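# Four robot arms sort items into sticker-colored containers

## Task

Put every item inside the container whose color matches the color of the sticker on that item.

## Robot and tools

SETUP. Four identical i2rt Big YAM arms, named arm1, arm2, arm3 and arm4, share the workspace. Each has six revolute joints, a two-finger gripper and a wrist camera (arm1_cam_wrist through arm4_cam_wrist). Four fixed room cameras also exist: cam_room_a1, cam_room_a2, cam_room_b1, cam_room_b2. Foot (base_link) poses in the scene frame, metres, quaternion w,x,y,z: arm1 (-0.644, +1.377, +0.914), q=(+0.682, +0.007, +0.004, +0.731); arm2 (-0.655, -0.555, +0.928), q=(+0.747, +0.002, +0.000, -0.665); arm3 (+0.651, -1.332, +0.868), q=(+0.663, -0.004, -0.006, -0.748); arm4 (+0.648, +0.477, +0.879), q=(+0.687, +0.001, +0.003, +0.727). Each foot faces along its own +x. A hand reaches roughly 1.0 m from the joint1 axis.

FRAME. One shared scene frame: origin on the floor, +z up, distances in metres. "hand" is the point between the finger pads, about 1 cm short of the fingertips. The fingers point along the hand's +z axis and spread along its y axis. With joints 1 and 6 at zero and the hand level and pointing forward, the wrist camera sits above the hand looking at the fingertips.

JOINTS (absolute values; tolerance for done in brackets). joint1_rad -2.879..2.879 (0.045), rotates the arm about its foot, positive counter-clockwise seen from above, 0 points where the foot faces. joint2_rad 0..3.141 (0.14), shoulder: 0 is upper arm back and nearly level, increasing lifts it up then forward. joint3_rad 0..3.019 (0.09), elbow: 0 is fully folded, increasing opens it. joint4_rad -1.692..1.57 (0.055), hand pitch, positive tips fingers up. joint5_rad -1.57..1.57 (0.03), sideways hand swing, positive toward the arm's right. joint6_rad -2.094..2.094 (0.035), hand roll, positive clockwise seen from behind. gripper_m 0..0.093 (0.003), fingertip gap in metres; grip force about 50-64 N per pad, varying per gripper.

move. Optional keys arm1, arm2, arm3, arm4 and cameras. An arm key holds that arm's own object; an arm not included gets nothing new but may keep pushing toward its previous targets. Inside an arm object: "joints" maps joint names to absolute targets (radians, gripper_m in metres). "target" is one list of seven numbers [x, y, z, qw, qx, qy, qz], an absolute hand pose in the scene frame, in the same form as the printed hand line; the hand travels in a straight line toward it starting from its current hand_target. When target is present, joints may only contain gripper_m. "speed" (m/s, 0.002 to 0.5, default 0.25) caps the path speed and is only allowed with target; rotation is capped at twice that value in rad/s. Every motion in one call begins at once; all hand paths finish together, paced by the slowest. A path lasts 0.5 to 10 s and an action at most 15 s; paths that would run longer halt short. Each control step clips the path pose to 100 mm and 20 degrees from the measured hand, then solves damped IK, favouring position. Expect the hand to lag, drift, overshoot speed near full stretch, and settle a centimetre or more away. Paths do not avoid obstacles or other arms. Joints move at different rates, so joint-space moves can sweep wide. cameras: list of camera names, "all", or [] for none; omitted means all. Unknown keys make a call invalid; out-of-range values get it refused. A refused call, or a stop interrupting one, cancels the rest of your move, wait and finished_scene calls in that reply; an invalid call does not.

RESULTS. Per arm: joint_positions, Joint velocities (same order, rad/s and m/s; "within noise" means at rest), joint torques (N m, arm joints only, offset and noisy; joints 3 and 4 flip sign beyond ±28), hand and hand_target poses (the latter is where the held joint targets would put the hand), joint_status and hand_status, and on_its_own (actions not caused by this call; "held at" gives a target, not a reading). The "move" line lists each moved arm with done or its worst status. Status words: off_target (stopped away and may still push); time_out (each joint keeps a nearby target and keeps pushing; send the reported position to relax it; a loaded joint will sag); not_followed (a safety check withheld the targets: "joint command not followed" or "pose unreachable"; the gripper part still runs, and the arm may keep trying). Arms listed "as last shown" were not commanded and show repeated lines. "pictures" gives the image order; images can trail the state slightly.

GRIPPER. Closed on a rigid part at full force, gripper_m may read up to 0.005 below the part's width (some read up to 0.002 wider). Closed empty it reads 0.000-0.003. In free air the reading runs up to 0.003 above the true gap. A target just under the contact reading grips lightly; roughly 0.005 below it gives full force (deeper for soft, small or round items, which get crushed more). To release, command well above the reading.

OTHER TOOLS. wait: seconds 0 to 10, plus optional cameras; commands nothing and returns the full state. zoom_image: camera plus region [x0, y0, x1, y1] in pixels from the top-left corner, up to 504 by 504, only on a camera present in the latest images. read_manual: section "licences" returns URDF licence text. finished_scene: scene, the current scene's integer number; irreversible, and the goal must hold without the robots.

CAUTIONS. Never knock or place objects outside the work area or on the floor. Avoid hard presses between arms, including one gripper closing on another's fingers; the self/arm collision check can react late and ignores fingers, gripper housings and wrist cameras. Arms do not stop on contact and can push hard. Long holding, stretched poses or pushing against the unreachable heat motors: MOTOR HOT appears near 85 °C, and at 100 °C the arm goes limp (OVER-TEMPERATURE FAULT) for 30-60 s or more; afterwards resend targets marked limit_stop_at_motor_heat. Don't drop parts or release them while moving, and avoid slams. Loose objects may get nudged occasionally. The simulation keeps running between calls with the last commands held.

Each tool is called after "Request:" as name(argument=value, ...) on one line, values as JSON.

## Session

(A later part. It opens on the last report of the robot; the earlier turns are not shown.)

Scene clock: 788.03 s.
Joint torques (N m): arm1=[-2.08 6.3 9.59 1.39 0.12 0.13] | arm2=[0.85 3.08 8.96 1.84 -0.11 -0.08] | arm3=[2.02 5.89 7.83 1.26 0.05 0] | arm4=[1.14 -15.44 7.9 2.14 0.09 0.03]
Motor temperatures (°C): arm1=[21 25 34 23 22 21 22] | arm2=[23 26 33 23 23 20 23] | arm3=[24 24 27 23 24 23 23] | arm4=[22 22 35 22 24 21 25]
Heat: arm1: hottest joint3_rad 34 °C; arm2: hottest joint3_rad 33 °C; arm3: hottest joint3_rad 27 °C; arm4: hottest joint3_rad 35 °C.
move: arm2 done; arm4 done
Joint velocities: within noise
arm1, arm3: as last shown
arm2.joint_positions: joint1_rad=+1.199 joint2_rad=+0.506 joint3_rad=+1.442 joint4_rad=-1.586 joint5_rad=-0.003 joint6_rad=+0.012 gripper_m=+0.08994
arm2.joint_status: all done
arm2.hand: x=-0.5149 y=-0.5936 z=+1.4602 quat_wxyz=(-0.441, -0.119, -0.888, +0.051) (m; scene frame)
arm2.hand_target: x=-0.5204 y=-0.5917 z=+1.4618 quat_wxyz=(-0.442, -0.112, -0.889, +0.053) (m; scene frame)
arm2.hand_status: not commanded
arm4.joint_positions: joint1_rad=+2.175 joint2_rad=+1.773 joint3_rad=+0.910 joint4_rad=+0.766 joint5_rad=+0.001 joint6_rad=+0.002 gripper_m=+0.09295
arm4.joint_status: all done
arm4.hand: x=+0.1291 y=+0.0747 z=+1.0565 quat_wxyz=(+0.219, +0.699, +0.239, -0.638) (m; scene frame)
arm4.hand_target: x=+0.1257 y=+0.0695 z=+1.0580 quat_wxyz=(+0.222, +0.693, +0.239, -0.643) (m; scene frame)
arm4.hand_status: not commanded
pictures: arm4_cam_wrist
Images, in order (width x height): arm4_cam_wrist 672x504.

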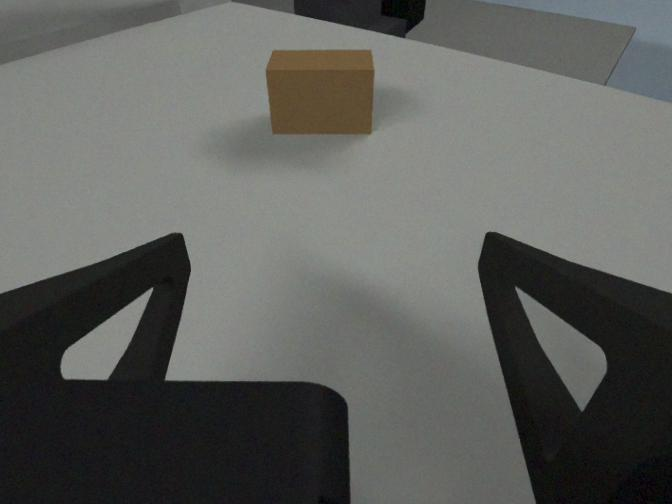

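Request:
move(arm4={"target": [-0.0594, -0.0845, 1.013, 0.2232, 0.6941, 0.2420, -0.6402], "speed": 0.2}, cameras=["arm4_cam_wrist"])

Scene clock: 801.83 s.
Joint torques (N m): arm1=[-2.55 6.89 9.62 1.16 0.06 0.11] | arm2=[0.73 3.02 8.96 1.83 -0.1 -0.07] | arm3=[2.14 5.71 7.79 1.25 0.05 0.01] | arm4=[1.55 -23.18 11.79 0.92 0.08 0.06]
Motor temperatures (°C): arm1=[21 25 34 23 22 21 22] | arm2=[23 26 32 22 23 20 23] | arm3=[24 24 27 23 24 23 23] | arm4=[22 22 35 22 24 21 25]
Heat: arm1: hottest joint3_rad 34 °C; arm2: hottest joint3_rad 32 °C; arm3: hottest joint3_rad 27 °C; arm4: hottest joint3_rad 35 °C.
move: arm4 off_target
Joint velocities: within noise
arm1, arm2, arm3: as last shown
arm4.joint_positions: joint1_rad=+2.177 joint2_rad=+2.293 joint3_rad=+1.727 joint4_rad=+0.497 joint5_rad=+0.001 joint6_rad=+0.000 gripper_m=+0.09295
arm4.joint_status: not commanded
arm4.hand: x=-0.0543 y=-0.0698 z=+1.0325 quat_wxyz=(+0.222, +0.689, +0.237, -0.647) (m; scene frame)
arm4.hand_target: x=-0.0573 y=-0.0828 z=+1.0130 quat_wxyz=(+0.223, +0.694, +0.242, -0.640) (m; scene frame)
arm4.hand_status: off_target (0.025 m and 1.2 deg from the pose sent, 0.251 m and 0.9 deg at the start)
pictures: arm4_cam_wrist
Images, in order (width x height): arm4_cam_wrist 672x504.

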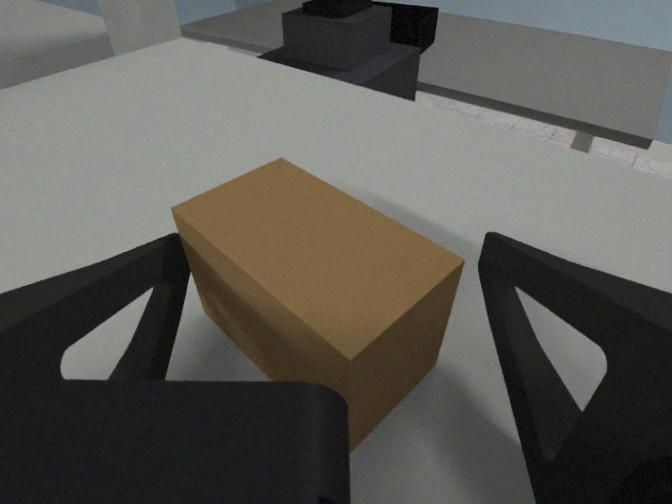

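Request:
move(arm4={"joints": {"gripper_m": 0.06}}, cameras=["arm4_cam_wrist"])

Scene clock: 818.13 s.
Joint torques (N m): arm1=[-2.32 6.12 9.43 1.35 0.07 0.09] | arm2=[0.85 3.02 8.94 1.83 -0.09 -0.07] | arm3=[1.96 5.95 7.8 1.28 0.05 0.01] | arm4=[1.32 -22.83 11.81 0.88 0.1 0.07]
Motor temperatures (°C): arm1=[21 25 34 23 22 21 22] | arm2=[23 26 32 22 23 20 23] | arm3=[24 24 27 23 24 23 23] | arm4=[22 23 37 22 24 21 25]
Heat: arm1: hottest joint3_rad 34 °C; arm2: hottest joint3_rad 32 °C; arm3: hottest joint3_rad 27 °C; arm4: hottest joint3_rad 37 °C.
move: arm4 off_target
Joint velocities: within noise
arm1.joint_positions: joint1_rad=-1.195 joint2_rad=+0.500 joint3_rad=+1.430 joint4_rad=-1.590 joint5_rad=-0.001 joint6_rad=+0.000 gripper_m=+0.09295
arm1.joint_status: not commanded
arm1.hand: x=-0.5047 y=+1.4379 z=+1.4390 quat_wxyz=(-0.422, +0.197, -0.879, -0.100) (m; scene frame)
arm1.hand_target: x=-0.5086 y=+1.4350 z=+1.4457 quat_wxyz=(-0.427, +0.191, -0.878, -0.101) (m; scene frame)
arm1.hand_status: not commanded
arm2, arm3: as last shown
arm4.joint_positions: joint1_rad=+2.177 joint2_rad=+2.293 joint3_rad=+1.728 joint4_rad=+0.496 joint5_rad=+0.002 joint6_rad=+0.000 gripper_m=+0.07305
arm4.joint_status: gripper_m off_target (ended at +0.07308, target +0.06000)
arm4.hand: x=-0.0542 y=-0.0700 z=+1.0327 quat_wxyz=(+0.222, +0.690, +0.237, -0.648) (m; scene frame)
arm4.hand_target: x=-0.0574 y=-0.0828 z=+1.0131 quat_wxyz=(+0.223, +0.694, +0.242, -0.640) (m; scene frame)
arm4.hand_status: not commanded
pictures: arm4_cam_wrist
Images, in order (width x height): arm4_cam_wrist 672x504.

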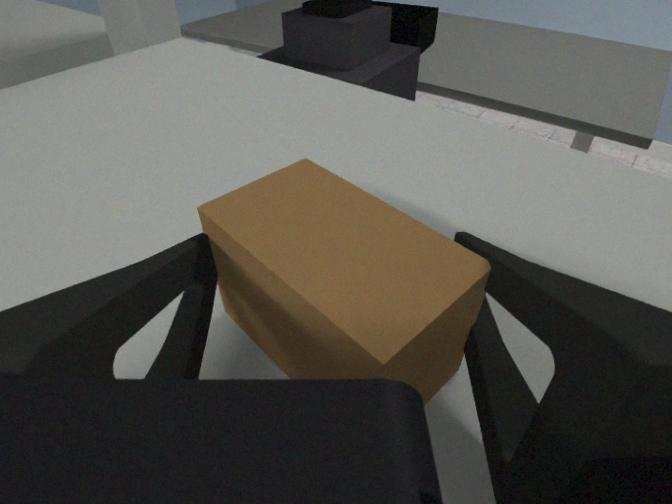

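Request:
move(arm4={"joints": {"gripper_m": 0.093}}, cameras=[])

Request:
move(arm4={"target": [0.11, 0.06, 1.09, 0.2232, 0.6941, 0.2420, -0.6402], "speed": 0.25}, cameras=["arm4_cam_wrist"])

Request:
move(arm4={"target": [0.10, -0.065, 1.09, 0, 0.742, 0, -0.6704], "speed": 0.2}, cameras=["arm4_cam_wrist"])

Scene clock: 833.23 s.
Joint torques (N m): arm1=[-1.67 6.3 9.58 1.33 0.11 0.12] | arm2=[0.85 3.02 8.95 1.83 -0.1 -0.07] | arm3=[1.96 5.77 7.82 1.31 0.06 0] | arm4=[1.61 -22.71 11.74 0.98 0.07 0.05]
Motor temperatures (°C): arm1=[21 25 34 23 22 21 22] | arm2=[23 25 32 22 22 20 23] | arm3=[24 24 27 23 24 23 23] | arm4=[22 24 38 22 24 21 26]
Heat: arm1: hottest joint3_rad 34 °C; arm2: hottest joint3_rad 32 °C; arm3: hottest joint3_rad 27 °C; arm4: hottest joint3_rad 38 °C.
move: arm4 done
Joint velocities: within noise
arm1, arm2, arm3: as last shown
arm4.joint_positions: joint1_rad=+2.180 joint2_rad=+2.293 joint3_rad=+1.728 joint4_rad=+0.496 joint5_rad=+0.002 joint6_rad=+0.000 gripper_m=+0.09292
arm4.joint_status: all done
arm4.hand: x=-0.0529 y=-0.0716 z=+1.0327 quat_wxyz=(+0.223, +0.689, +0.238, -0.647) (m; scene frame)
arm4.hand_target: x=-0.0573 y=-0.0829 z=+1.0131 quat_wxyz=(+0.223, +0.694, +0.242, -0.640) (m; scene frame)
arm4.hand_status: not commanded
pictures: none
No camera images: "cameras" was empty.

Scene clock: 834.73 s.
Joint torques (N m): arm1=[-2.32 6.36 9.4 1.26 0.05 0.14] | arm2=[0.79 2.96 8.96 1.83 -0.11 -0.08] | arm3=[1.9 5.95 7.8 1.28 0.05 0.01] | arm4=[0.15 -17.08 7.34 1.94 -0.02 0.06]
Motor temperatures (°C): arm1=[21 25 34 23 22 21 22] | arm2=[23 25 32 22 22 20 23] | arm3=[24 24 27 23 24 23 23] | arm4=[22 24 38 22 24 21 25]
Heat: arm1: hottest joint3_rad 34 °C; arm2: hottest joint3_rad 32 °C; arm3: hottest joint3_rad 27 °C; arm4: hottest joint3_rad 38 °C.
move: arm4 done
Joint velocities: within noise
arm1, arm2: as last shown
arm3.joint_positions: joint1_rad=+1.681 joint2_rad=+0.488 joint3_rad=+1.434 joint4_rad=-1.594 joint5_rad=+0.000 joint6_rad=-0.006 gripper_m=+0.09402
arm3.joint_status: not commanded
arm3.hand: x=+0.7891 y=-1.3263 z=+1.3970 quat_wxyz=(-0.445, +0.001, -0.895, +0.010) (m; scene frame)
arm3.hand_target: x=+0.7904 y=-1.3249 z=+1.4012 quat_wxyz=(-0.445, +0.003, -0.896, +0.006) (m; scene frame)
arm3.hand_status: not commanded
arm4.joint_positions: joint1_rad=+2.180 joint2_rad=+1.752 joint3_rad=+1.006 joint4_rad=+0.654 joint5_rad=-0.010 joint6_rad=-0.002 gripper_m=+0.09292
arm4.joint_status: not commanded
arm4.hand: x=+0.1128 y=+0.0557 z=+1.0915 quat_wxyz=(+0.224, +0.695, +0.245, -0.638) (m; scene frame)
arm4.hand_target: x=+0.1100 y=+0.0600 z=+1.0900 quat_wxyz=(+0.223, +0.694, +0.242, -0.640) (m; scene frame)
arm4.hand_status: done (0.005 m and 0.5 deg from the pose sent, 0.217 m and 1.1 deg at the start)
pictures: arm4_cam_wrist
Images, in order (width x height): arm4_cam_wrist 672x504.

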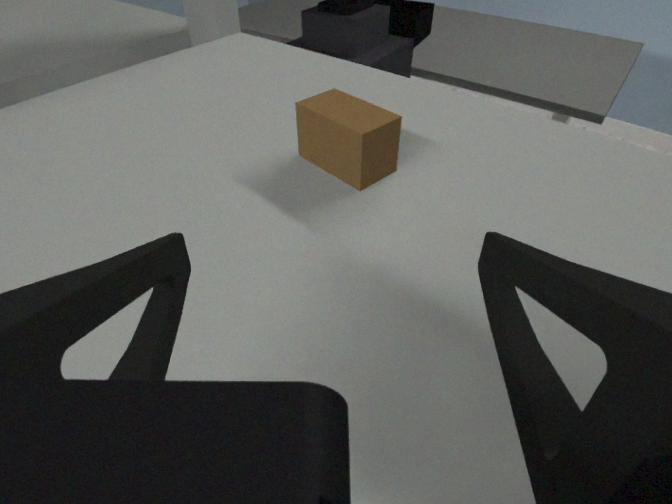

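Scene clock: 837.13 s.
Joint torques (N m): arm1=[-2.78 6.3 9.58 1.35 0.04 0.1] | arm2=[0.79 3.02 8.94 1.81 -0.11 -0.08] | arm3=[2.02 5.83 7.79 1.29 0.05 0.01] | arm4=[1.14 -20.19 12 0.81 0.33 0.2]
Motor temperatures (°C): arm1=[21 25 34 23 22 21 22] | arm2=[23 25 32 22 22 20 23] | arm3=[24 24 27 23 24 23 23] | arm4=[22 24 38 22 24 21 25]
Heat: arm1: hottest joint3_rad 34 °C; arm2: hottest joint3_rad 32 °C; arm3: hottest joint3_rad 27 °C; arm4: hottest joint3_rad 38 °C.
move: arm4 off_target
Joint velocities: within noise
arm1, arm2, arm3: as last shown
arm4.joint_positions: joint1_rad=+2.476 joint2_rad=+2.026 joint3_rad=+1.472 joint4_rad=+0.365 joint5_rad=+0.952 joint6_rad=+0.132 gripper_m=+0.09292
arm4.joint_status: not commanded
arm4.hand: x=+0.1075 y=-0.0525 z=+1.0906 quat_wxyz=(-0.006, +0.743, +0.008, -0.669) (m; scene frame)
arm4.hand_target: x=+0.1006 y=-0.0643 z=+1.0898 quat_wxyz=(+0.000, +0.742, +0.000, -0.671) (m; scene frame)
arm4.hand_status: off_target (0.015 m and 1.1 deg from the pose sent, 0.121 m and 38.7 deg at the start)
pictures: arm4_cam_wrist
Images, in order (width x height): arm4_cam_wrist 672x504.

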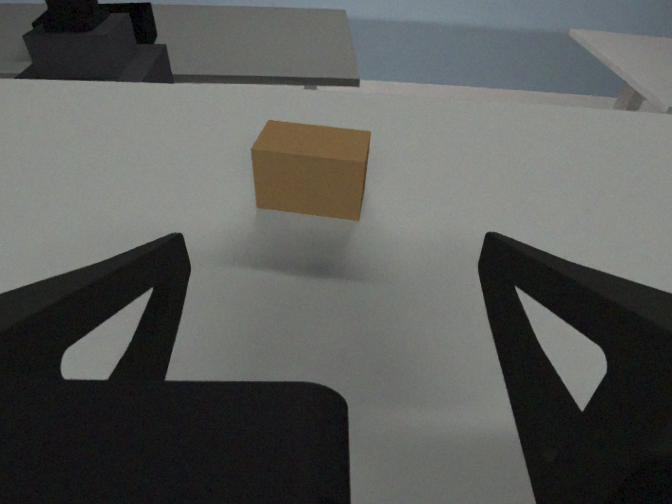

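Request:
move(arm4={"target": [0.0, -0.087, 1.035, -0.0292, 0.7413, -0.0324, -0.6697], "speed": 0.2}, cameras=["arm4_cam_wrist"])

Scene clock: 849.03 s.
Joint torques (N m): arm1=[-1.55 6.42 9.51 1.32 0.05 0.12] | arm2=[0.79 3.08 8.95 1.8 -0.1 -0.08] | arm3=[1.96 5.95 7.79 1.26 0.05 0.01] | arm4=[1.14 -25.05 12.38 0.76 0.34 0.13]
Motor temperatures (°C): arm1=[21 25 34 23 22 21 22] | arm2=[23 25 32 22 22 20 23] | arm3=[24 24 27 23 24 23 23] | arm4=[22 24 39 22 24 21 25]
Heat: arm1: hottest joint3_rad 34 °C; arm2: hottest joint3_rad 32 °C; arm3: hottest joint3_rad 27 °C; arm4: hottest joint3_rad 39 °C.
move: arm4 off_target
Joint velocities: within noise
arm1, arm2, arm3: as last shown
arm4.joint_positions: joint1_rad=+2.394 joint2_rad=+2.317 joint3_rad=+1.835 joint4_rad=+0.289 joint5_rad=+0.957 joint6_rad=+0.140 gripper_m=+0.09292
arm4.joint_status: not commanded
arm4.hand: x=+0.0062 y=-0.0770 z=+1.0361 quat_wxyz=(-0.034, +0.743, -0.027, -0.668) (m; scene frame)
arm4.hand_target: x=+0.0008 y=-0.0865 z=+1.0351 quat_wxyz=(-0.029, +0.741, -0.032, -0.670) (m; scene frame)
arm4.hand_status: off_target (0.012 m and 0.9 deg from the pose sent, 0.126 m and 5.3 deg at the start)
pictures: arm4_cam_wrist
Images, in order (width x height): arm4_cam_wrist 672x504.

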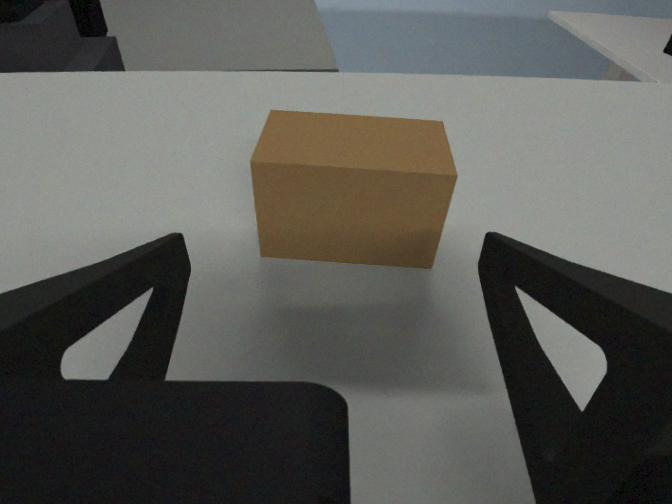

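Request:
move(arm4={"target": [-0.062, -0.0756, 1.019, -0.0292, 0.7413, -0.0324, -0.6697], "speed": 0.2}, cameras=["arm4_cam_wrist"])

Scene clock: 854.93 s.
Joint torques (N m): arm1=[-2.78 6.95 9.58 1.21 0.03 0.07] | arm2=[0.79 2.96 8.96 1.83 -0.1 -0.07] | arm3=[2.02 6.01 7.8 1.26 0.06 0.02] | arm4=[0.97 -25.52 12.67 0.79 0.18 -0.11]
Motor temperatures (°C): arm1=[21 25 34 23 21 21 22] | arm2=[23 25 32 22 22 20 23] | arm3=[24 24 27 23 24 23 23] | arm4=[22 25 40 22 24 21 25]
Heat: arm1: hottest joint3_rad 34 °C; arm2: hottest joint3_rad 32 °C; arm3: hottest joint3_rad 27 °C; arm4: hottest joint3_rad 40 °C.
move: arm4 off_target
Joint velocities: within noise
arm1, arm2, arm3: as last shown
arm4.joint_positions: joint1_rad=+2.320 joint2_rad=+2.415 joint3_rad=+1.999 joint4_rad=+0.252 joint5_rad=+0.891 joint6_rad=+0.142 gripper_m=+0.09293
arm4.joint_status: not commanded
arm4.hand: x=-0.0570 y=-0.0633 z=+1.0309 quat_wxyz=(-0.025, +0.740, -0.041, -0.671) (m; scene frame)
arm4.hand_target: x=-0.0607 y=-0.0746 z=+1.0191 quat_wxyz=(-0.029, +0.741, -0.032, -0.670) (m; scene frame)
arm4.hand_status: off_target (0.018 m and 1.1 deg from the pose sent, 0.070 m and 0.9 deg at the start)
pictures: arm4_cam_wrist
Images, in order (width x height): arm4_cam_wrist 672x504.

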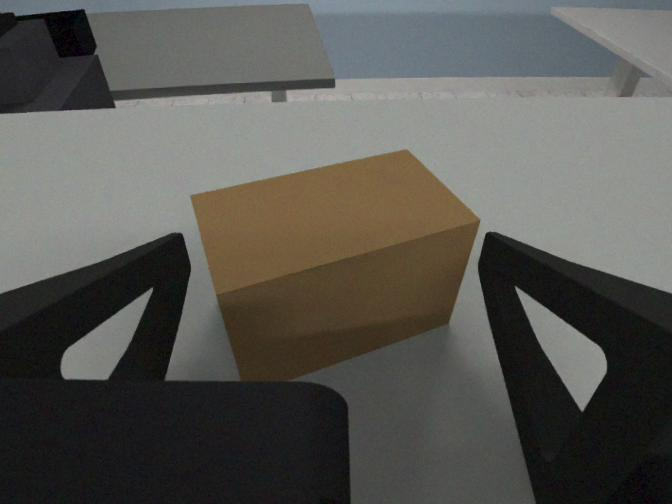

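Request:
move(arm4={"target": [-0.062, -0.0756, 1.017, 0.0585, 0.7392, 0.0647, -0.6679], "speed": 0.15}, cameras=["arm4_cam_wrist"])

Scene clock: 876.43 s.
Joint torques (N m): arm1=[-2.2 6.48 9.57 1.22 0.06 0.12] | arm2=[0.79 3.08 8.98 1.81 -0.1 -0.07] | arm3=[2.02 5.83 7.77 1.26 0.05 0.02] | arm4=[-0.85 -27.75 7.5 1.81 -0.03 -0.06]
Motor temperatures (°C): arm1=[21 25 34 23 21 21 21] | arm2=[23 25 32 22 22 20 23] | arm3=[24 24 27 23 24 23 23] | arm4=[22 28 43 22 24 21 25]
Heat: arm1: hottest joint3_rad 34 °C; arm2: hottest joint3_rad 32 °C; arm3: hottest joint3_rad 27 °C; arm4: hottest joint3_rad 43 °C.
move: arm4 off_target
Joint velocities: within noise
arm1, arm3: as last shown
arm2.joint_positions: joint1_rad=+1.199 joint2_rad=+0.506 joint3_rad=+1.442 joint4_rad=-1.586 joint5_rad=-0.003 joint6_rad=+0.012 gripper_m=+0.08994
arm2.joint_status: not commanded
arm2.hand: x=-0.5149 y=-0.5936 z=+1.4602 quat_wxyz=(-0.441, -0.119, -0.888, +0.051) (m; scene frame)
arm2.hand_target: x=-0.5204 y=-0.5917 z=+1.4618 quat_wxyz=(-0.442, -0.112, -0.889, +0.053) (m; scene frame)
arm2.hand_status: not commanded
arm4.joint_positions: joint1_rad=+2.300 joint2_rad=+2.378 joint3_rad=+1.910 joint4_rad=+0.354 joint5_rad=+0.595 joint6_rad=+0.080 gripper_m=+0.09293
arm4.joint_status: not commanded
arm4.hand: x=-0.0548 y=-0.0893 z=+1.0303 quat_wxyz=(+0.070, +0.735, +0.063, -0.671) (m; scene frame)
arm4.hand_target: x=-0.0620 y=-0.0756 z=+1.0170 quat_wxyz=(+0.059, +0.739, +0.065, -0.668) (m; scene frame)
arm4.hand_status: off_target (0.020 m and 1.4 deg from the pose sent, 0.019 m and 15.4 deg at the start)
pictures: arm4_cam_wrist
Images, in order (width x height): arm4_cam_wrist 672x504.

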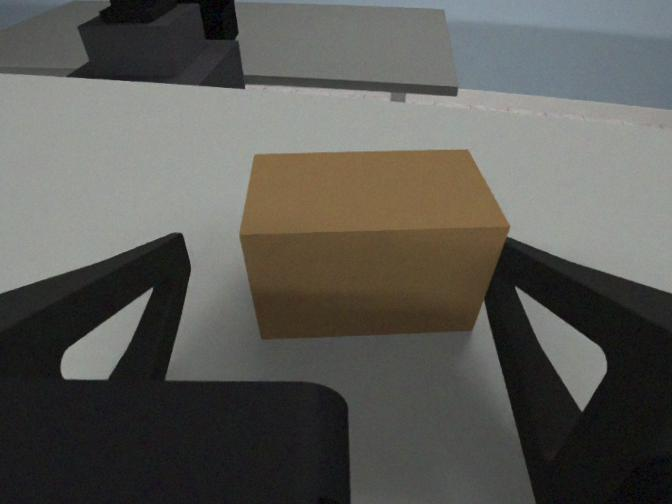

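Request:
move(arm4={"joints": {"gripper_m": 0.056}}, cameras=["arm4_cam_wrist"])

Scene clock: 879.00 s.
Joint torques (N m): arm1=[-2.14 6.18 9.47 1.43 0.11 0.11] | arm2=[0.85 2.96 8.95 1.8 -0.1 -0.07] | arm3=[1.9 5.77 7.83 1.25 0.06 0.02] | arm4=[0.44 -27.69 7.56 1.57 0.07 -0.04]
Motor temperatures (°C): arm1=[21 24 34 23 21 21 21] | arm2=[23 25 32 22 22 20 23] | arm3=[24 24 27 23 24 23 23] | arm4=[22 29 43 22 24 21 25]
Heat: arm1: hottest joint3_rad 34 °C; arm2: hottest joint3_rad 32 °C; arm3: hottest joint3_rad 27 °C; arm4: hottest joint3_rad 43 °C.
move: arm4 off_target
Joint velocities: within noise
arm1, arm2, arm3: as last shown
arm4.joint_positions: joint1_rad=+2.296 joint2_rad=+2.378 joint3_rad=+1.910 joint4_rad=+0.355 joint5_rad=+0.593 joint6_rad=+0.080 gripper_m=+0.06859
arm4.joint_status: gripper_m off_target (ended at +0.06862, target +0.05600)
arm4.hand: x=-0.0571 y=-0.0867 z=+1.0304 quat_wxyz=(+0.069, +0.735, +0.062, -0.671) (m; scene frame)
arm4.hand_target: x=-0.0618 y=-0.0758 z=+1.0170 quat_wxyz=(+0.059, +0.739, +0.065, -0.668) (m; scene frame)
arm4.hand_status: not commanded
pictures: arm4_cam_wrist
Images, in order (width x height): arm4_cam_wrist 672x504.

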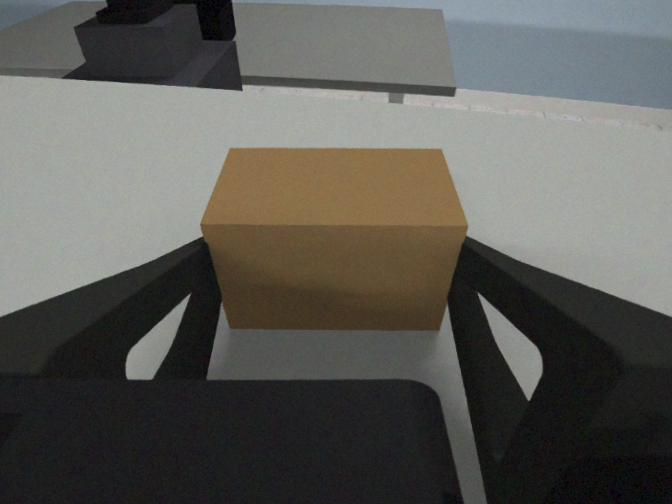

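Request:
move(arm4={"target": [0.14, 0.06, 1.10, 0.2232, 0.6941, 0.2420, -0.6402], "speed": 0.3}, cameras=[])

Request:
move(arm4={"joints": {"joint2_rad": 0.7, "joint3_rad": 1.45, "joint4_rad": -1.4, "joint5_rad": 0, "joint6_rad": 0}}, cameras=["arm4_cam_wrist"])

Request:
move(arm4={"joints": {"joint1_rad": -1.796}}, cameras=["arm4_cam_wrist"])

Scene clock: 892.47 s.
Joint torques (N m): arm1=[-2.26 5.54 9.54 1.44 0.05 0.08] | arm2=[0.79 3.02 8.95 1.84 -0.1 -0.07] | arm3=[2.02 5.77 7.8 1.25 0.06 0.01] | arm4=[0.5 -15.79 7.54 1.98 -0.01 -0.07]
Motor temperatures (°C): arm1=[21 24 34 23 21 21 21] | arm2=[23 25 32 22 22 20 23] | arm3=[24 24 28 23 24 23 23] | arm4=[22 30 40 22 24 21 26]
Heat: arm1: hottest joint3_rad 34 °C; arm2: hottest joint3_rad 32 °C; arm3: hottest joint3_rad 28 °C; arm4: hottest joint3_rad 40 °C.
move: arm4 done
Joint velocities: within noise
arm1.joint_positions: joint1_rad=-1.195 joint2_rad=+0.500 joint3_rad=+1.430 joint4_rad=-1.590 joint5_rad=-0.001 joint6_rad=+0.000 gripper_m=+0.09295
arm1.joint_status: not commanded
arm1.hand: x=-0.5047 y=+1.4379 z=+1.4390 quat_wxyz=(-0.422, +0.197, -0.879, -0.100) (m; scene frame)
arm1.hand_target: x=-0.5086 y=+1.4350 z=+1.4457 quat_wxyz=(-0.427, +0.191, -0.878, -0.101) (m; scene frame)
arm1.hand_status: not commanded
arm2, arm3: as last shown
arm4.joint_positions: joint1_rad=+2.214 joint2_rad=+1.685 joint3_rad=+0.940 joint4_rad=+0.645 joint5_rad=+0.027 joint6_rad=+0.017 gripper_m=+0.06859
arm4.joint_status: not commanded
arm4.hand: x=+0.1424 y=+0.0581 z=+1.0984 quat_wxyz=(+0.226, +0.700, +0.239, -0.634) (m; scene frame)
arm4.hand_target: x=+0.1400 y=+0.0600 z=+1.1000 quat_wxyz=(+0.223, +0.694, +0.242, -0.640) (m; scene frame)
arm4.hand_status: done (0.003 m and 1.1 deg from the pose sent, 0.255 m and 27.9 deg at the start)
pictures: none
No camera images: "cameras" was empty.

Scene clock: 894.63 s.
Joint torques (N m): arm1=[-2.37 6.3 9.62 1.22 0.09 0.14] | arm2=[0.85 3.02 8.96 1.83 -0.09 -0.07] | arm3=[2.02 5.83 7.77 1.26 0.05 0.01] | arm4=[0.26 -0.91 8.4 0.96 0.2 -0.09]
Motor temperatures (°C): arm1=[21 24 34 23 21 21 21] | arm2=[23 25 32 22 22 20 23] | arm3=[24 24 28 23 24 23 23] | arm4=[22 30 40 22 24 21 26]
Heat: arm1: hottest joint3_rad 34 °C; arm2: hottest joint3_rad 32 °C; arm3: hottest joint3_rad 28 °C; arm4: hottest joint3_rad 40 °C.
move: arm4 done
Joint velocities: within noise
arm1, arm2, arm3: as last shown
arm4.joint_positions: joint1_rad=+2.217 joint2_rad=+0.709 joint3_rad=+1.438 joint4_rad=-1.390 joint5_rad=-0.003 joint6_rad=+0.014 gripper_m=+0.06864
arm4.joint_status: all done
arm4.hand: x=+0.4539 y=+0.3127 z=+1.4129 quat_wxyz=(+0.156, +0.844, +0.303, -0.414) (m; scene frame)
arm4.hand_target: x=+0.4572 y=+0.3187 z=+1.4186 quat_wxyz=(+0.152, +0.841, +0.305, -0.420) (m; scene frame)
arm4.hand_status: not commanded
pictures: arm4_cam_wrist
Images, in order (width x height): arm4_cam_wrist 672x504.

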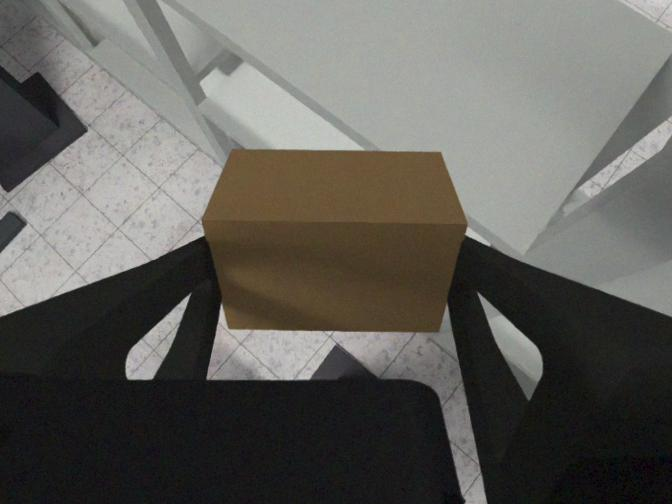

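Scene clock: 897.30 s.
Joint torques (N m): arm1=[-2.2 6.12 9.54 1.14 0.07 0.08] | arm2=[0.91 3.02 8.96 1.81 -0.1 -0.08] | arm3=[2.14 5.71 7.82 1.29 0.05 0.01] | arm4=[0.44 -0.62 8.38 0.83 -0.03 -0.05]
Motor temperatures (°C): arm1=[21 24 34 23 21 21 21] | arm2=[23 25 32 22 22 20 23] | arm3=[24 24 28 23 24 23 23] | arm4=[22 29 40 22 24 21 26]
Heat: arm1: hottest joint3_rad 34 °C; arm2: hottest joint3_rad 32 °C; arm3: hottest joint3_rad 28 °C; arm4: hottest joint3_rad 40 °C.
move: arm4 done
Joint velocities: within noise
arm1, arm2: as last shown
arm3.joint_positions: joint1_rad=+1.681 joint2_rad=+0.488 joint3_rad=+1.434 joint4_rad=-1.594 joint5_rad=+0.000 joint6_rad=-0.006 gripper_m=+0.09402
arm3.joint_status: not commanded
arm3.hand: x=+0.7891 y=-1.3263 z=+1.3970 quat_wxyz=(-0.445, +0.001, -0.895, +0.010) (m; scene frame)
arm3.hand_target: x=+0.7904 y=-1.3249 z=+1.4012 quat_wxyz=(-0.445, +0.003, -0.896, +0.006) (m; scene frame)
arm3.hand_status: not commanded
arm4.joint_positions: joint1_rad=-1.791 joint2_rad=+0.709 joint3_rad=+1.438 joint4_rad=-1.390 joint5_rad=+0.002 joint6_rad=+0.012 gripper_m=+0.06868
arm4.joint_status: all done
arm4.hand: x=+0.9043 y=+0.4362 z=+1.4103 quat_wxyz=(-0.436, -0.078, -0.896, +0.036) (m; scene frame)
arm4.hand_target: x=+0.8979 y=+0.4366 z=+1.4162 quat_wxyz=(-0.441, -0.075, -0.894, +0.039) (m; scene frame)
arm4.hand_status: not commanded
pictures: arm4_cam_wrist
Images, in order (width x height): arm4_cam_wrist 672x504.

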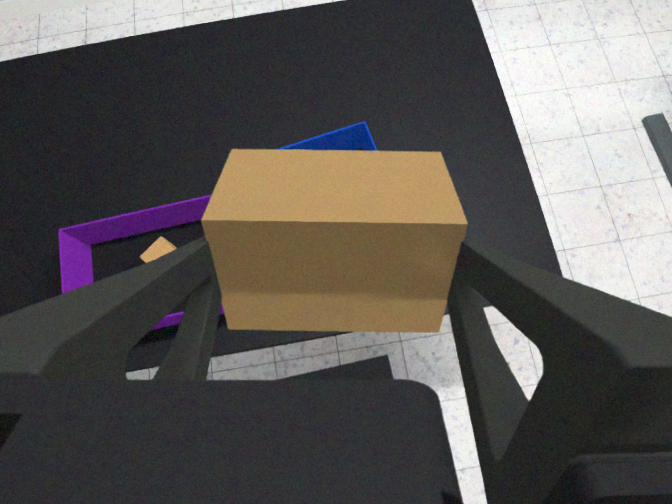

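Request:
move(arm4={"joints": {"joint2_rad": 1.8776, "joint3_rad": 1.16, "joint4_rad": -0.8416}}, cameras=["arm4_cam_wrist"])

Scene clock: 906.60 s.
Joint torques (N m): arm1=[-1.67 6.24 9.35 1.14 0.08 0.11] | arm2=[0.79 3.08 8.95 1.8 -0.09 -0.07] | arm3=[1.9 5.95 7.77 1.35 0.05 0.02] | arm4=[0.5 -17.26 6.64 0.43 -0.01 -0.07]
Motor temperatures (°C): arm1=[21 24 35 23 21 21 21] | arm2=[23 25 32 22 22 20 23] | arm3=[24 24 28 23 24 23 23] | arm4=[22 28 39 22 24 21 26]
Heat: arm1: hottest joint3_rad 35 °C; arm2: hottest joint3_rad 32 °C; arm3: hottest joint3_rad 28 °C; arm4: hottest joint3_rad 39 °C.
move: arm4 done
Joint velocities: within noise
arm1, arm2, arm3: as last shown
arm4.joint_positions: joint1_rad=-1.791 joint2_rad=+1.871 joint3_rad=+1.154 joint4_rad=-0.852 joint5_rad=+0.002 joint6_rad=+0.012 gripper_m=+0.06868
arm4.joint_status: all done
arm4.hand: x=+1.1281 y=+0.3968 z=+0.8525 quat_wxyz=(+0.001, -0.088, -0.996, +0.003) (m; scene frame)
arm4.hand_target: x=+1.1321 y=+0.3942 z=+0.8510 quat_wxyz=(-0.003, -0.084, -0.996, +0.002) (m; scene frame)
arm4.hand_status: not commanded
pictures: arm4_cam_wrist
Images, in order (width x height): arm4_cam_wrist 672x504.

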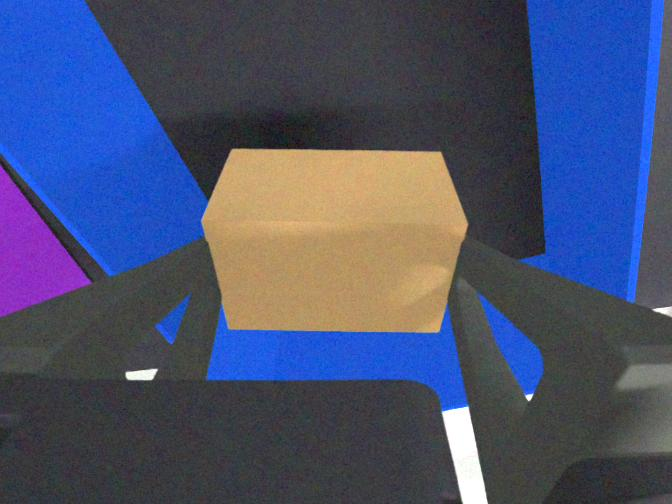

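Request:
move(arm4={"target": [1.145, 0.394, 0.745, -0.003, -0.084, -0.996, 0.002], "speed": 0.2}, cameras=["arm4_cam_wrist"])

Request:
move(arm4={"target": [1.145, 0.394, 0.725, -0.003, -0.084, -0.996, 0.002], "speed": 0.08}, cameras=["arm4_cam_wrist"])

Scene clock: 912.27 s.
Joint torques (N m): arm1=[-1.73 6.42 9.65 1.24 0.04 0.11] | arm2=[0.85 2.96 8.96 1.81 -0.1 -0.07] | arm3=[2.02 6.01 7.79 1.25 0.05 0.01] | arm4=[0.67 -15.56 6.24 0.75 0 -0.05]
Motor temperatures (°C): arm1=[21 24 35 23 21 21 21] | arm2=[23 25 32 22 22 20 23] | arm3=[24 24 28 23 24 23 23] | arm4=[22 27 38 22 24 21 26]
Heat: arm1: hottest joint3_rad 35 °C; arm2: hottest joint3_rad 32 °C; arm3: hottest joint3_rad 28 °C; arm4: hottest joint3_rad 38 °C.
move: arm4 off_target
Joint velocities: within noise
arm1, arm2, arm3: as last shown
arm4.joint_positions: joint1_rad=-1.791 joint2_rad=+2.067 joint3_rad=+1.159 joint4_rad=-0.646 joint5_rad=+0.001 joint6_rad=+0.012 gripper_m=+0.06868
arm4.joint_status: not commanded
arm4.hand: x=+1.1412 y=+0.3944 z=+0.7612 quat_wxyz=(-0.006, -0.088, -0.996, +0.003) (m; scene frame)
arm4.hand_target: x=+1.1443 y=+0.3941 z=+0.7454 quat_wxyz=(-0.003, -0.084, -0.996, +0.002) (m; scene frame)
arm4.hand_status: off_target (0.017 m and 0.6 deg from the pose sent, 0.109 m and 0.7 deg at the start)
pictures: arm4_cam_wrist
Images, in order (width x height): arm4_cam_wrist 672x504.

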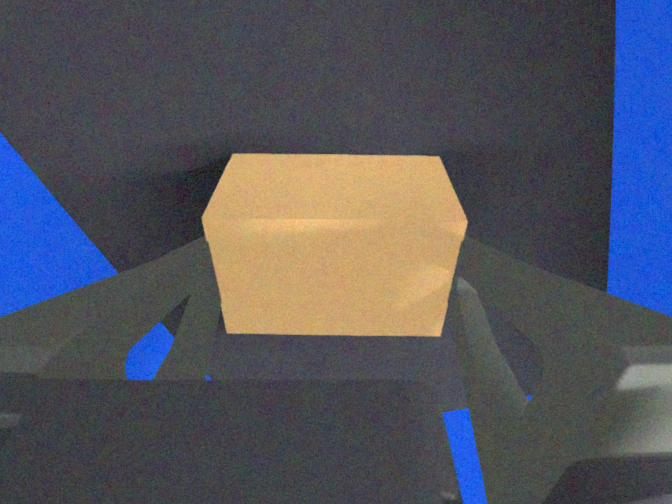

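Scene clock: 913.23 s.
Joint torques (N m): arm1=[-2.26 5.95 9.47 1.24 0.07 0.07] | arm2=[0.73 3.02 8.96 1.78 -0.1 -0.07] | arm3=[2.14 5.83 7.77 1.24 0.05 0] | arm4=[0.97 -12.69 6.08 1.31 0 -0.01]
Motor temperatures (°C): arm1=[21 24 35 23 21 21 21] | arm2=[23 25 32 22 22 20 23] | arm3=[24 24 28 23 24 23 23] | arm4=[22 27 38 22 24 21 26]
Heat: arm1: hottest joint3_rad 35 °C; arm2: hottest joint3_rad 32 °C; arm3: hottest joint3_rad 28 °C; arm4: hottest joint3_rad 38 °C.
move: arm4 off_target
Joint velocities: within noise
arm1, arm2, arm3: as last shown
arm4.joint_positions: joint1_rad=-1.791 joint2_rad=+2.068 joint3_rad=+1.159 joint4_rad=-0.623 joint5_rad=+0.001 joint6_rad=+0.012 gripper_m=+0.06868
arm4.joint_status: not commanded
arm4.hand: x=+1.1466 y=+0.3935 z=+0.7608 quat_wxyz=(-0.017, -0.088, -0.996, +0.004) (m; scene frame)
arm4.hand_target: x=+1.1425 y=+0.3943 z=+0.7271 quat_wxyz=(-0.003, -0.084, -0.996, +0.002) (m; scene frame)
arm4.hand_status: off_target (0.036 m and 1.7 deg from the pose sent, 0.036 m and 0.5 deg at the start)
pictures: arm4_cam_wrist
Images, in order (width x height): arm4_cam_wrist 672x504.

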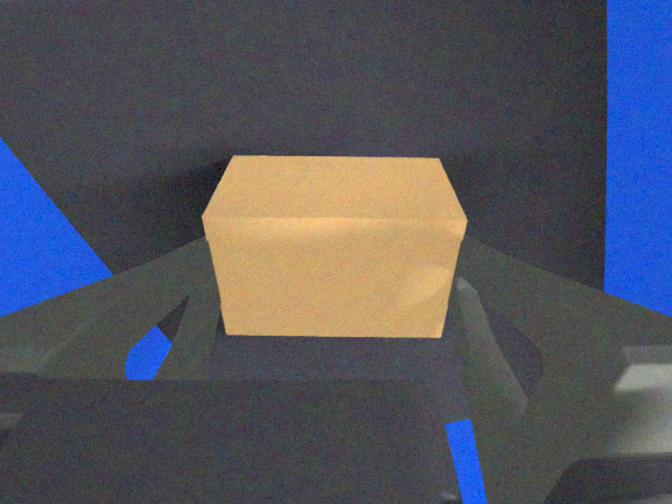

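Request:
move(arm4={"joints": {"gripper_m": 0.088}}, cameras=[])

Request:
move(arm4={"target": [1.135, 0.394, 0.9, -0.003, -0.084, -0.996, 0.002], "speed": 0.3}, cameras=["arm4_cam_wrist"])

Request:
move(arm4={"joints": {"joint1_rad": -1.627, "joint2_rad": 0.5, "joint3_rad": 1.45, "joint4_rad": -1.6, "gripper_m": 0.093}})

Scene clock: 917.87 s.
Joint torques (N m): arm1=[-2.08 6.01 9.5 1.32 0.07 0.08] | arm2=[0.91 3.08 8.95 1.81 -0.1 -0.06] | arm3=[1.96 5.89 7.8 1.28 0.05 0.02] | arm4=[0.67 -18.26 5.6 0.29 0 -0.04]
Motor temperatures (°C): arm1=[21 24 35 23 21 21 21] | arm2=[23 25 32 22 22 20 23] | arm3=[24 24 28 23 24 23 23] | arm4=[22 27 37 22 24 21 26]
Heat: arm1: hottest joint3_rad 35 °C; arm2: hottest joint3_rad 32 °C; arm3: hottest joint3_rad 28 °C; arm4: hottest joint3_rad 37 °C.
move: arm4 done
Joint velocities: within noise
arm1, arm3: as last shown
arm2.joint_positions: joint1_rad=+1.199 joint2_rad=+0.506 joint3_rad=+1.442 joint4_rad=-1.586 joint5_rad=-0.003 joint6_rad=+0.012 gripper_m=+0.08994
arm2.joint_status: not commanded
arm2.hand: x=-0.5149 y=-0.5936 z=+1.4602 quat_wxyz=(-0.441, -0.119, -0.888, +0.051) (m; scene frame)
arm2.hand_target: x=-0.5204 y=-0.5917 z=+1.4618 quat_wxyz=(-0.442, -0.112, -0.889, +0.053) (m; scene frame)
arm2.hand_status: not commanded
arm4.joint_positions: joint1_rad=-1.791 joint2_rad=+2.127 joint3_rad=+1.159 joint4_rad=-0.598 joint5_rad=+0.001 joint6_rad=+0.012 gripper_m=+0.08792
arm4.joint_status: all done
arm4.hand: x=+1.1378 y=+0.3950 z=+0.7330 quat_wxyz=(+0.000, -0.088, -0.996, +0.003) (m; scene frame)
arm4.hand_target: x=+1.1427 y=+0.3945 z=+0.7271 quat_wxyz=(-0.003, -0.084, -0.996, +0.002) (m; scene frame)
arm4.hand_status: not commanded
pictures: none
No camera images: "cameras" was empty.

Scene clock: 919.10 s.
Joint torques (N m): arm1=[-1.79 6.36 9.51 1.24 0.06 0.15] | arm2=[0.79 3.02 8.94 1.81 -0.1 -0.07] | arm3=[1.96 5.89 7.8 1.29 0.06 0.01] | arm4=[0.5 -16.5 8.96 -0.29 0 -0.04]
Motor temperatures (°C): arm1=[21 24 35 23 21 21 21] | arm2=[23 25 32 22 22 20 23] | arm3=[24 24 28 23 24 23 23] | arm4=[22 27 37 22 24 21 26]
Heat: arm1: hottest joint3_rad 35 °C; arm2: hottest joint3_rad 32 °C; arm3: hottest joint3_rad 28 °C; arm4: hottest joint3_rad 37 °C.
move: arm4 done
Joint velocities: within noise
arm1, arm2, arm3: as last shown
arm4.joint_positions: joint1_rad=-1.791 joint2_rad=+1.789 joint3_rad=+1.178 joint4_rad=-0.953 joint5_rad=+0.001 joint6_rad=+0.011 gripper_m=+0.08792
arm4.joint_status: not commanded
arm4.hand: x=+1.1259 y=+0.3977 z=+0.8976 quat_wxyz=(-0.001, -0.087, -0.996, +0.003) (m; scene frame)
arm4.hand_target: x=+1.1347 y=+0.3941 z=+0.8999 quat_wxyz=(-0.003, -0.084, -0.996, +0.002) (m; scene frame)
arm4.hand_status: done (0.010 m and 0.5 deg from the pose sent, 0.167 m and 0.5 deg at the start)
pictures: arm4_cam_wrist
Images, in order (width x height): arm4_cam_wrist 672x504.

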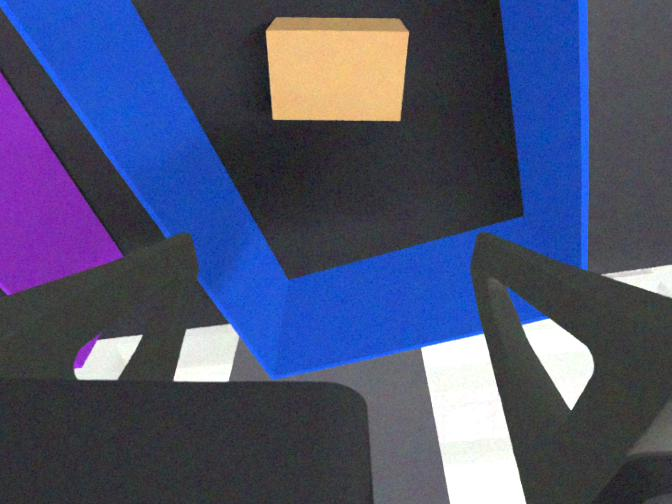

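Scene clock: 920.73 s.
Joint torques (N m): arm1=[-2.37 6.18 9.47 1.29 0.09 0.11] | arm2=[0.73 3.08 8.95 1.8 -0.1 -0.07] | arm3=[2.02 5.83 7.8 1.28 0.05 0.01] | arm4=[0.67 5.07 6.99 0.94 0.08 -0.08]
Motor temperatures (°C): arm1=[21 24 35 23 21 21 21] | arm2=[23 25 32 22 22 20 23] | arm3=[24 24 28 23 24 23 23] | arm4=[22 27 37 22 24 21 26]
Heat: arm1: hottest joint3_rad 35 °C; arm2: hottest joint3_rad 32 °C; arm3: hottest joint3_rad 28 °C; arm4: hottest joint3_rad 37 °C.
move: arm4 done
Joint velocities: within noise
arm1.joint_positions: joint1_rad=-1.195 joint2_rad=+0.500 joint3_rad=+1.430 joint4_rad=-1.590 joint5_rad=-0.001 joint6_rad=+0.000 gripper_m=+0.09295
arm1.joint_status: not commanded
arm1.hand: x=-0.5047 y=+1.4379 z=+1.4390 quat_wxyz=(-0.422, +0.197, -0.879, -0.100) (m; scene frame)
arm1.hand_target: x=-0.5086 y=+1.4350 z=+1.4457 quat_wxyz=(-0.427, +0.191, -0.878, -0.101) (m; scene frame)
arm1.hand_status: not commanded
arm2, arm3: as last shown
arm4.joint_positions: joint1_rad=-1.623 joint2_rad=+0.499 joint3_rad=+1.440 joint4_rad=-1.590 joint5_rad=+0.000 joint6_rad=+0.011 gripper_m=+0.09289
arm4.joint_status: all done
arm4.hand: x=+0.7931 y=+0.4793 z=+1.4100 quat_wxyz=(-0.443, -0.002, -0.897, -0.002) (m; scene frame)
arm4.hand_target: x=+0.7903 y=+0.4788 z=+1.4122 quat_wxyz=(-0.442, +0.001, -0.897, +0.001) (m; scene frame)
arm4.hand_status: not commanded
pictures: arm1_cam_wrist, arm2_cam_wrist, arm3_cam_wrist, arm4_cam_wrist, cam_room_a1, cam_room_a2, cam_room_b1, cam_room_b2
Images, in order (width x height): arm1_cam_wrist 672x504, arm2_cam_wrist 672x504, arm3_cam_wrist 672x504, arm4_cam_wrist 672x504, cam_room_a1 672x504, cam_room_a2 672x504, cam_room_b1 672x504, cam_room_b2 672x504.

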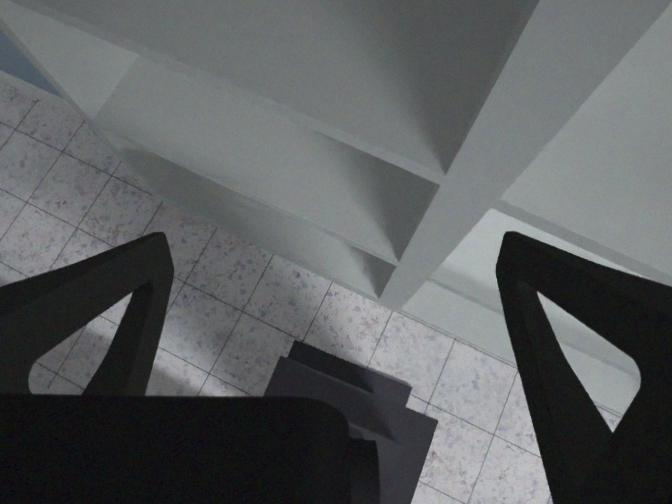

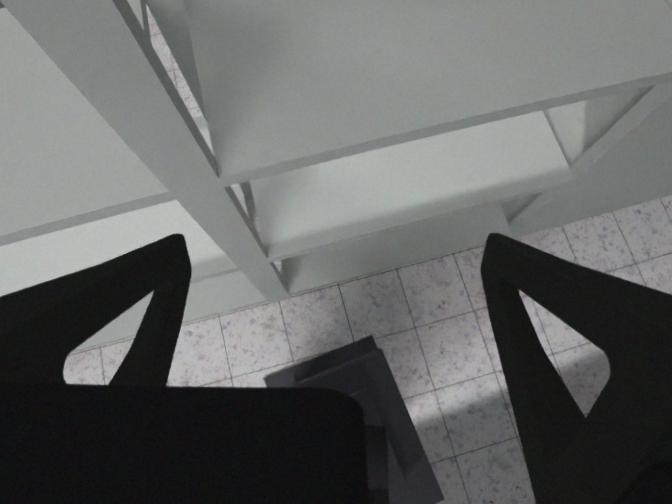

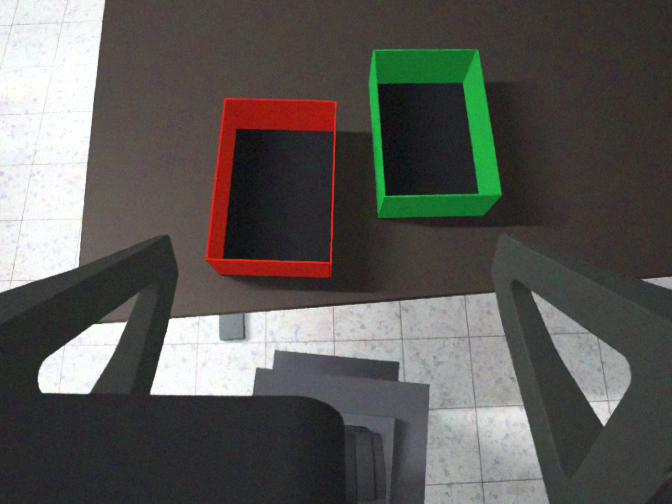

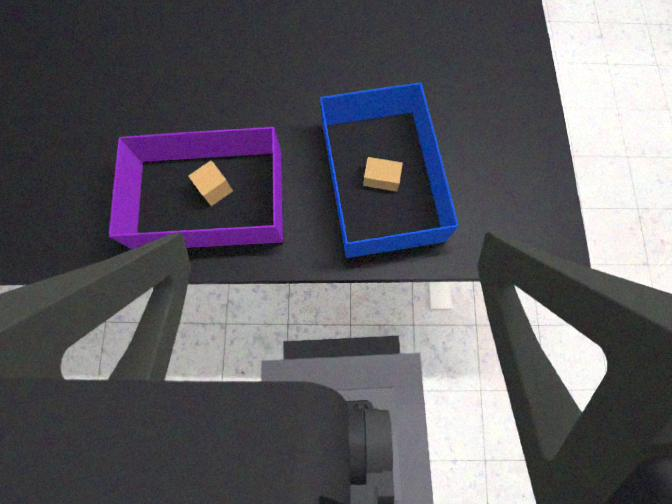

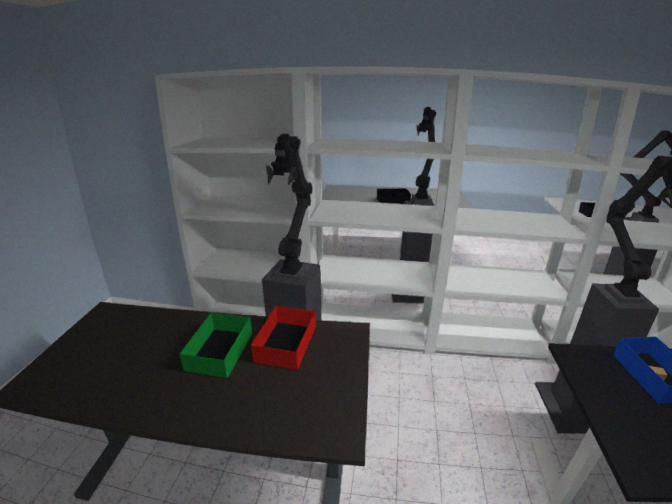

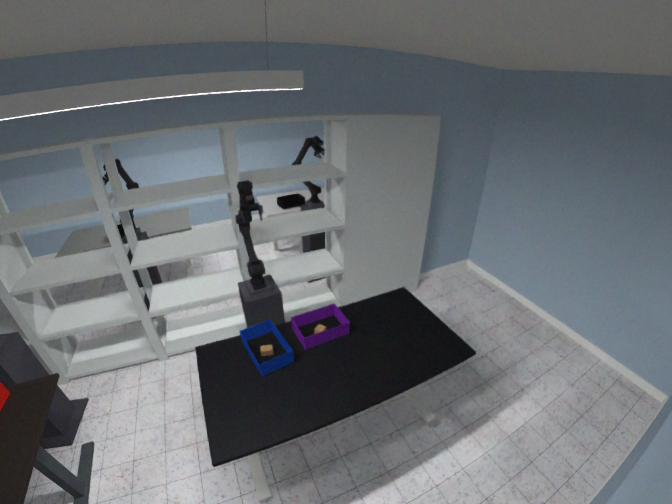

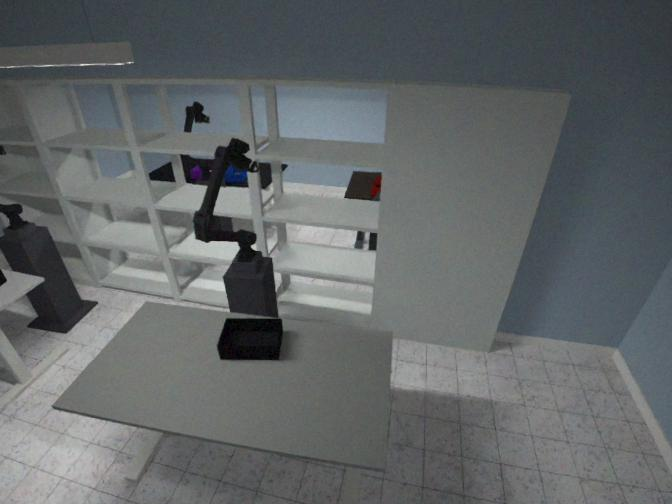

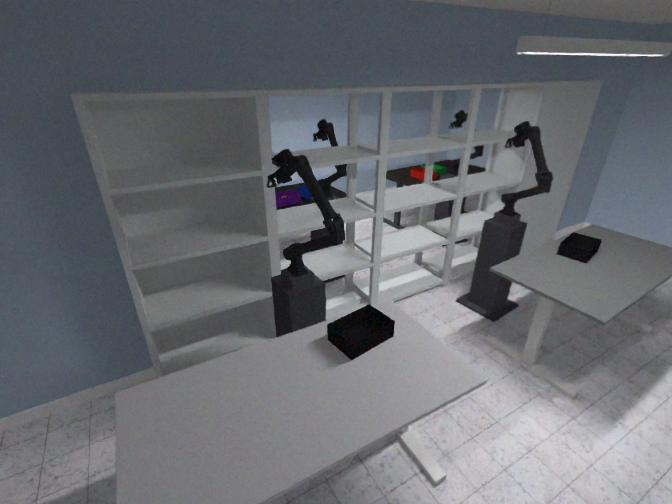

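Request:
zoom_image(camera="arm4_cam_wrist", region=[320, 130, 440, 220])

Scaled by 4.200.

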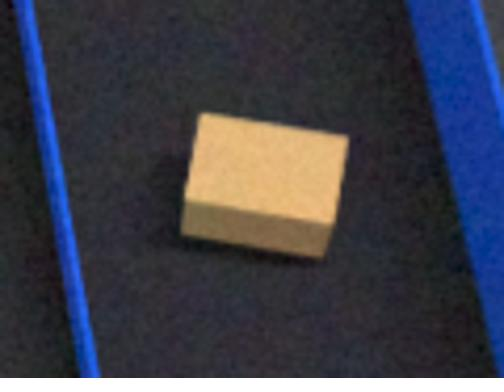

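Request:
move(arm4={"target": [1.13, 0.394, 0.83, 0, -0.6494, 0.7604, 0], "speed": 0.5}, cameras=["arm4_cam_wrist"])

Scene clock: 978.27 s.
Joint torques (N m): arm1=[-2.02 6.36 9.55 1.26 0.05 0.13] | arm2=[0.91 2.9 8.95 1.81 -0.1 -0.07] | arm3=[2.02 6.12 7.8 1.26 0.05 0.01] | arm4=[1.2 -17.32 8.28 -0.14 0.11 -0.11]
Motor temperatures (°C): arm1=[21 24 35 23 21 21 21] | arm2=[23 25 32 22 22 20 23] | arm3=[24 24 28 23 24 23 23] | arm4=[22 24 33 22 24 21 25]
Heat: arm1: hottest joint3_rad 35 °C; arm2: hottest joint3_rad 32 °C; arm3: hottest joint3_rad 28 °C; arm4: hottest joint3_rad 33 °C.
move: arm4 off_target
Joint velocities: within noise
arm1, arm2, arm3: as last shown
arm4.joint_positions: joint1_rad=-1.803 joint2_rad=+1.911 joint3_rad=+1.111 joint4_rad=-0.799 joint5_rad=-0.007 joint6_rad=-1.570 gripper_m=+0.09290
arm4.joint_status: not commanded
arm4.hand: x=+1.1117 y=+0.3954 z=+0.8222 quat_wxyz=(+0.010, +0.642, -0.766, -0.013) (m; scene frame)
arm4.hand_target: x=+1.1296 y=+0.3941 z=+0.8304 quat_wxyz=(+0.000, +0.649, -0.760, +0.000) (m; scene frame)
arm4.hand_status: off_target (0.020 m and 2.2 deg from the pose sent, 0.676 m and 94.2 deg at the start)
pictures: arm4_cam_wrist
Images, in order (width x height): arm4_cam_wrist 672x504.

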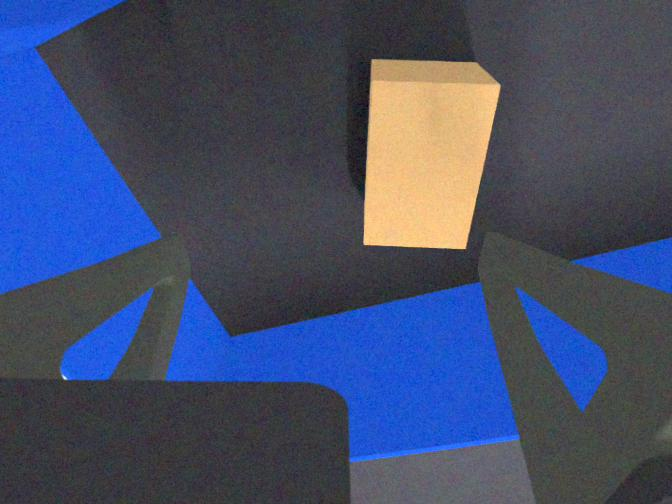

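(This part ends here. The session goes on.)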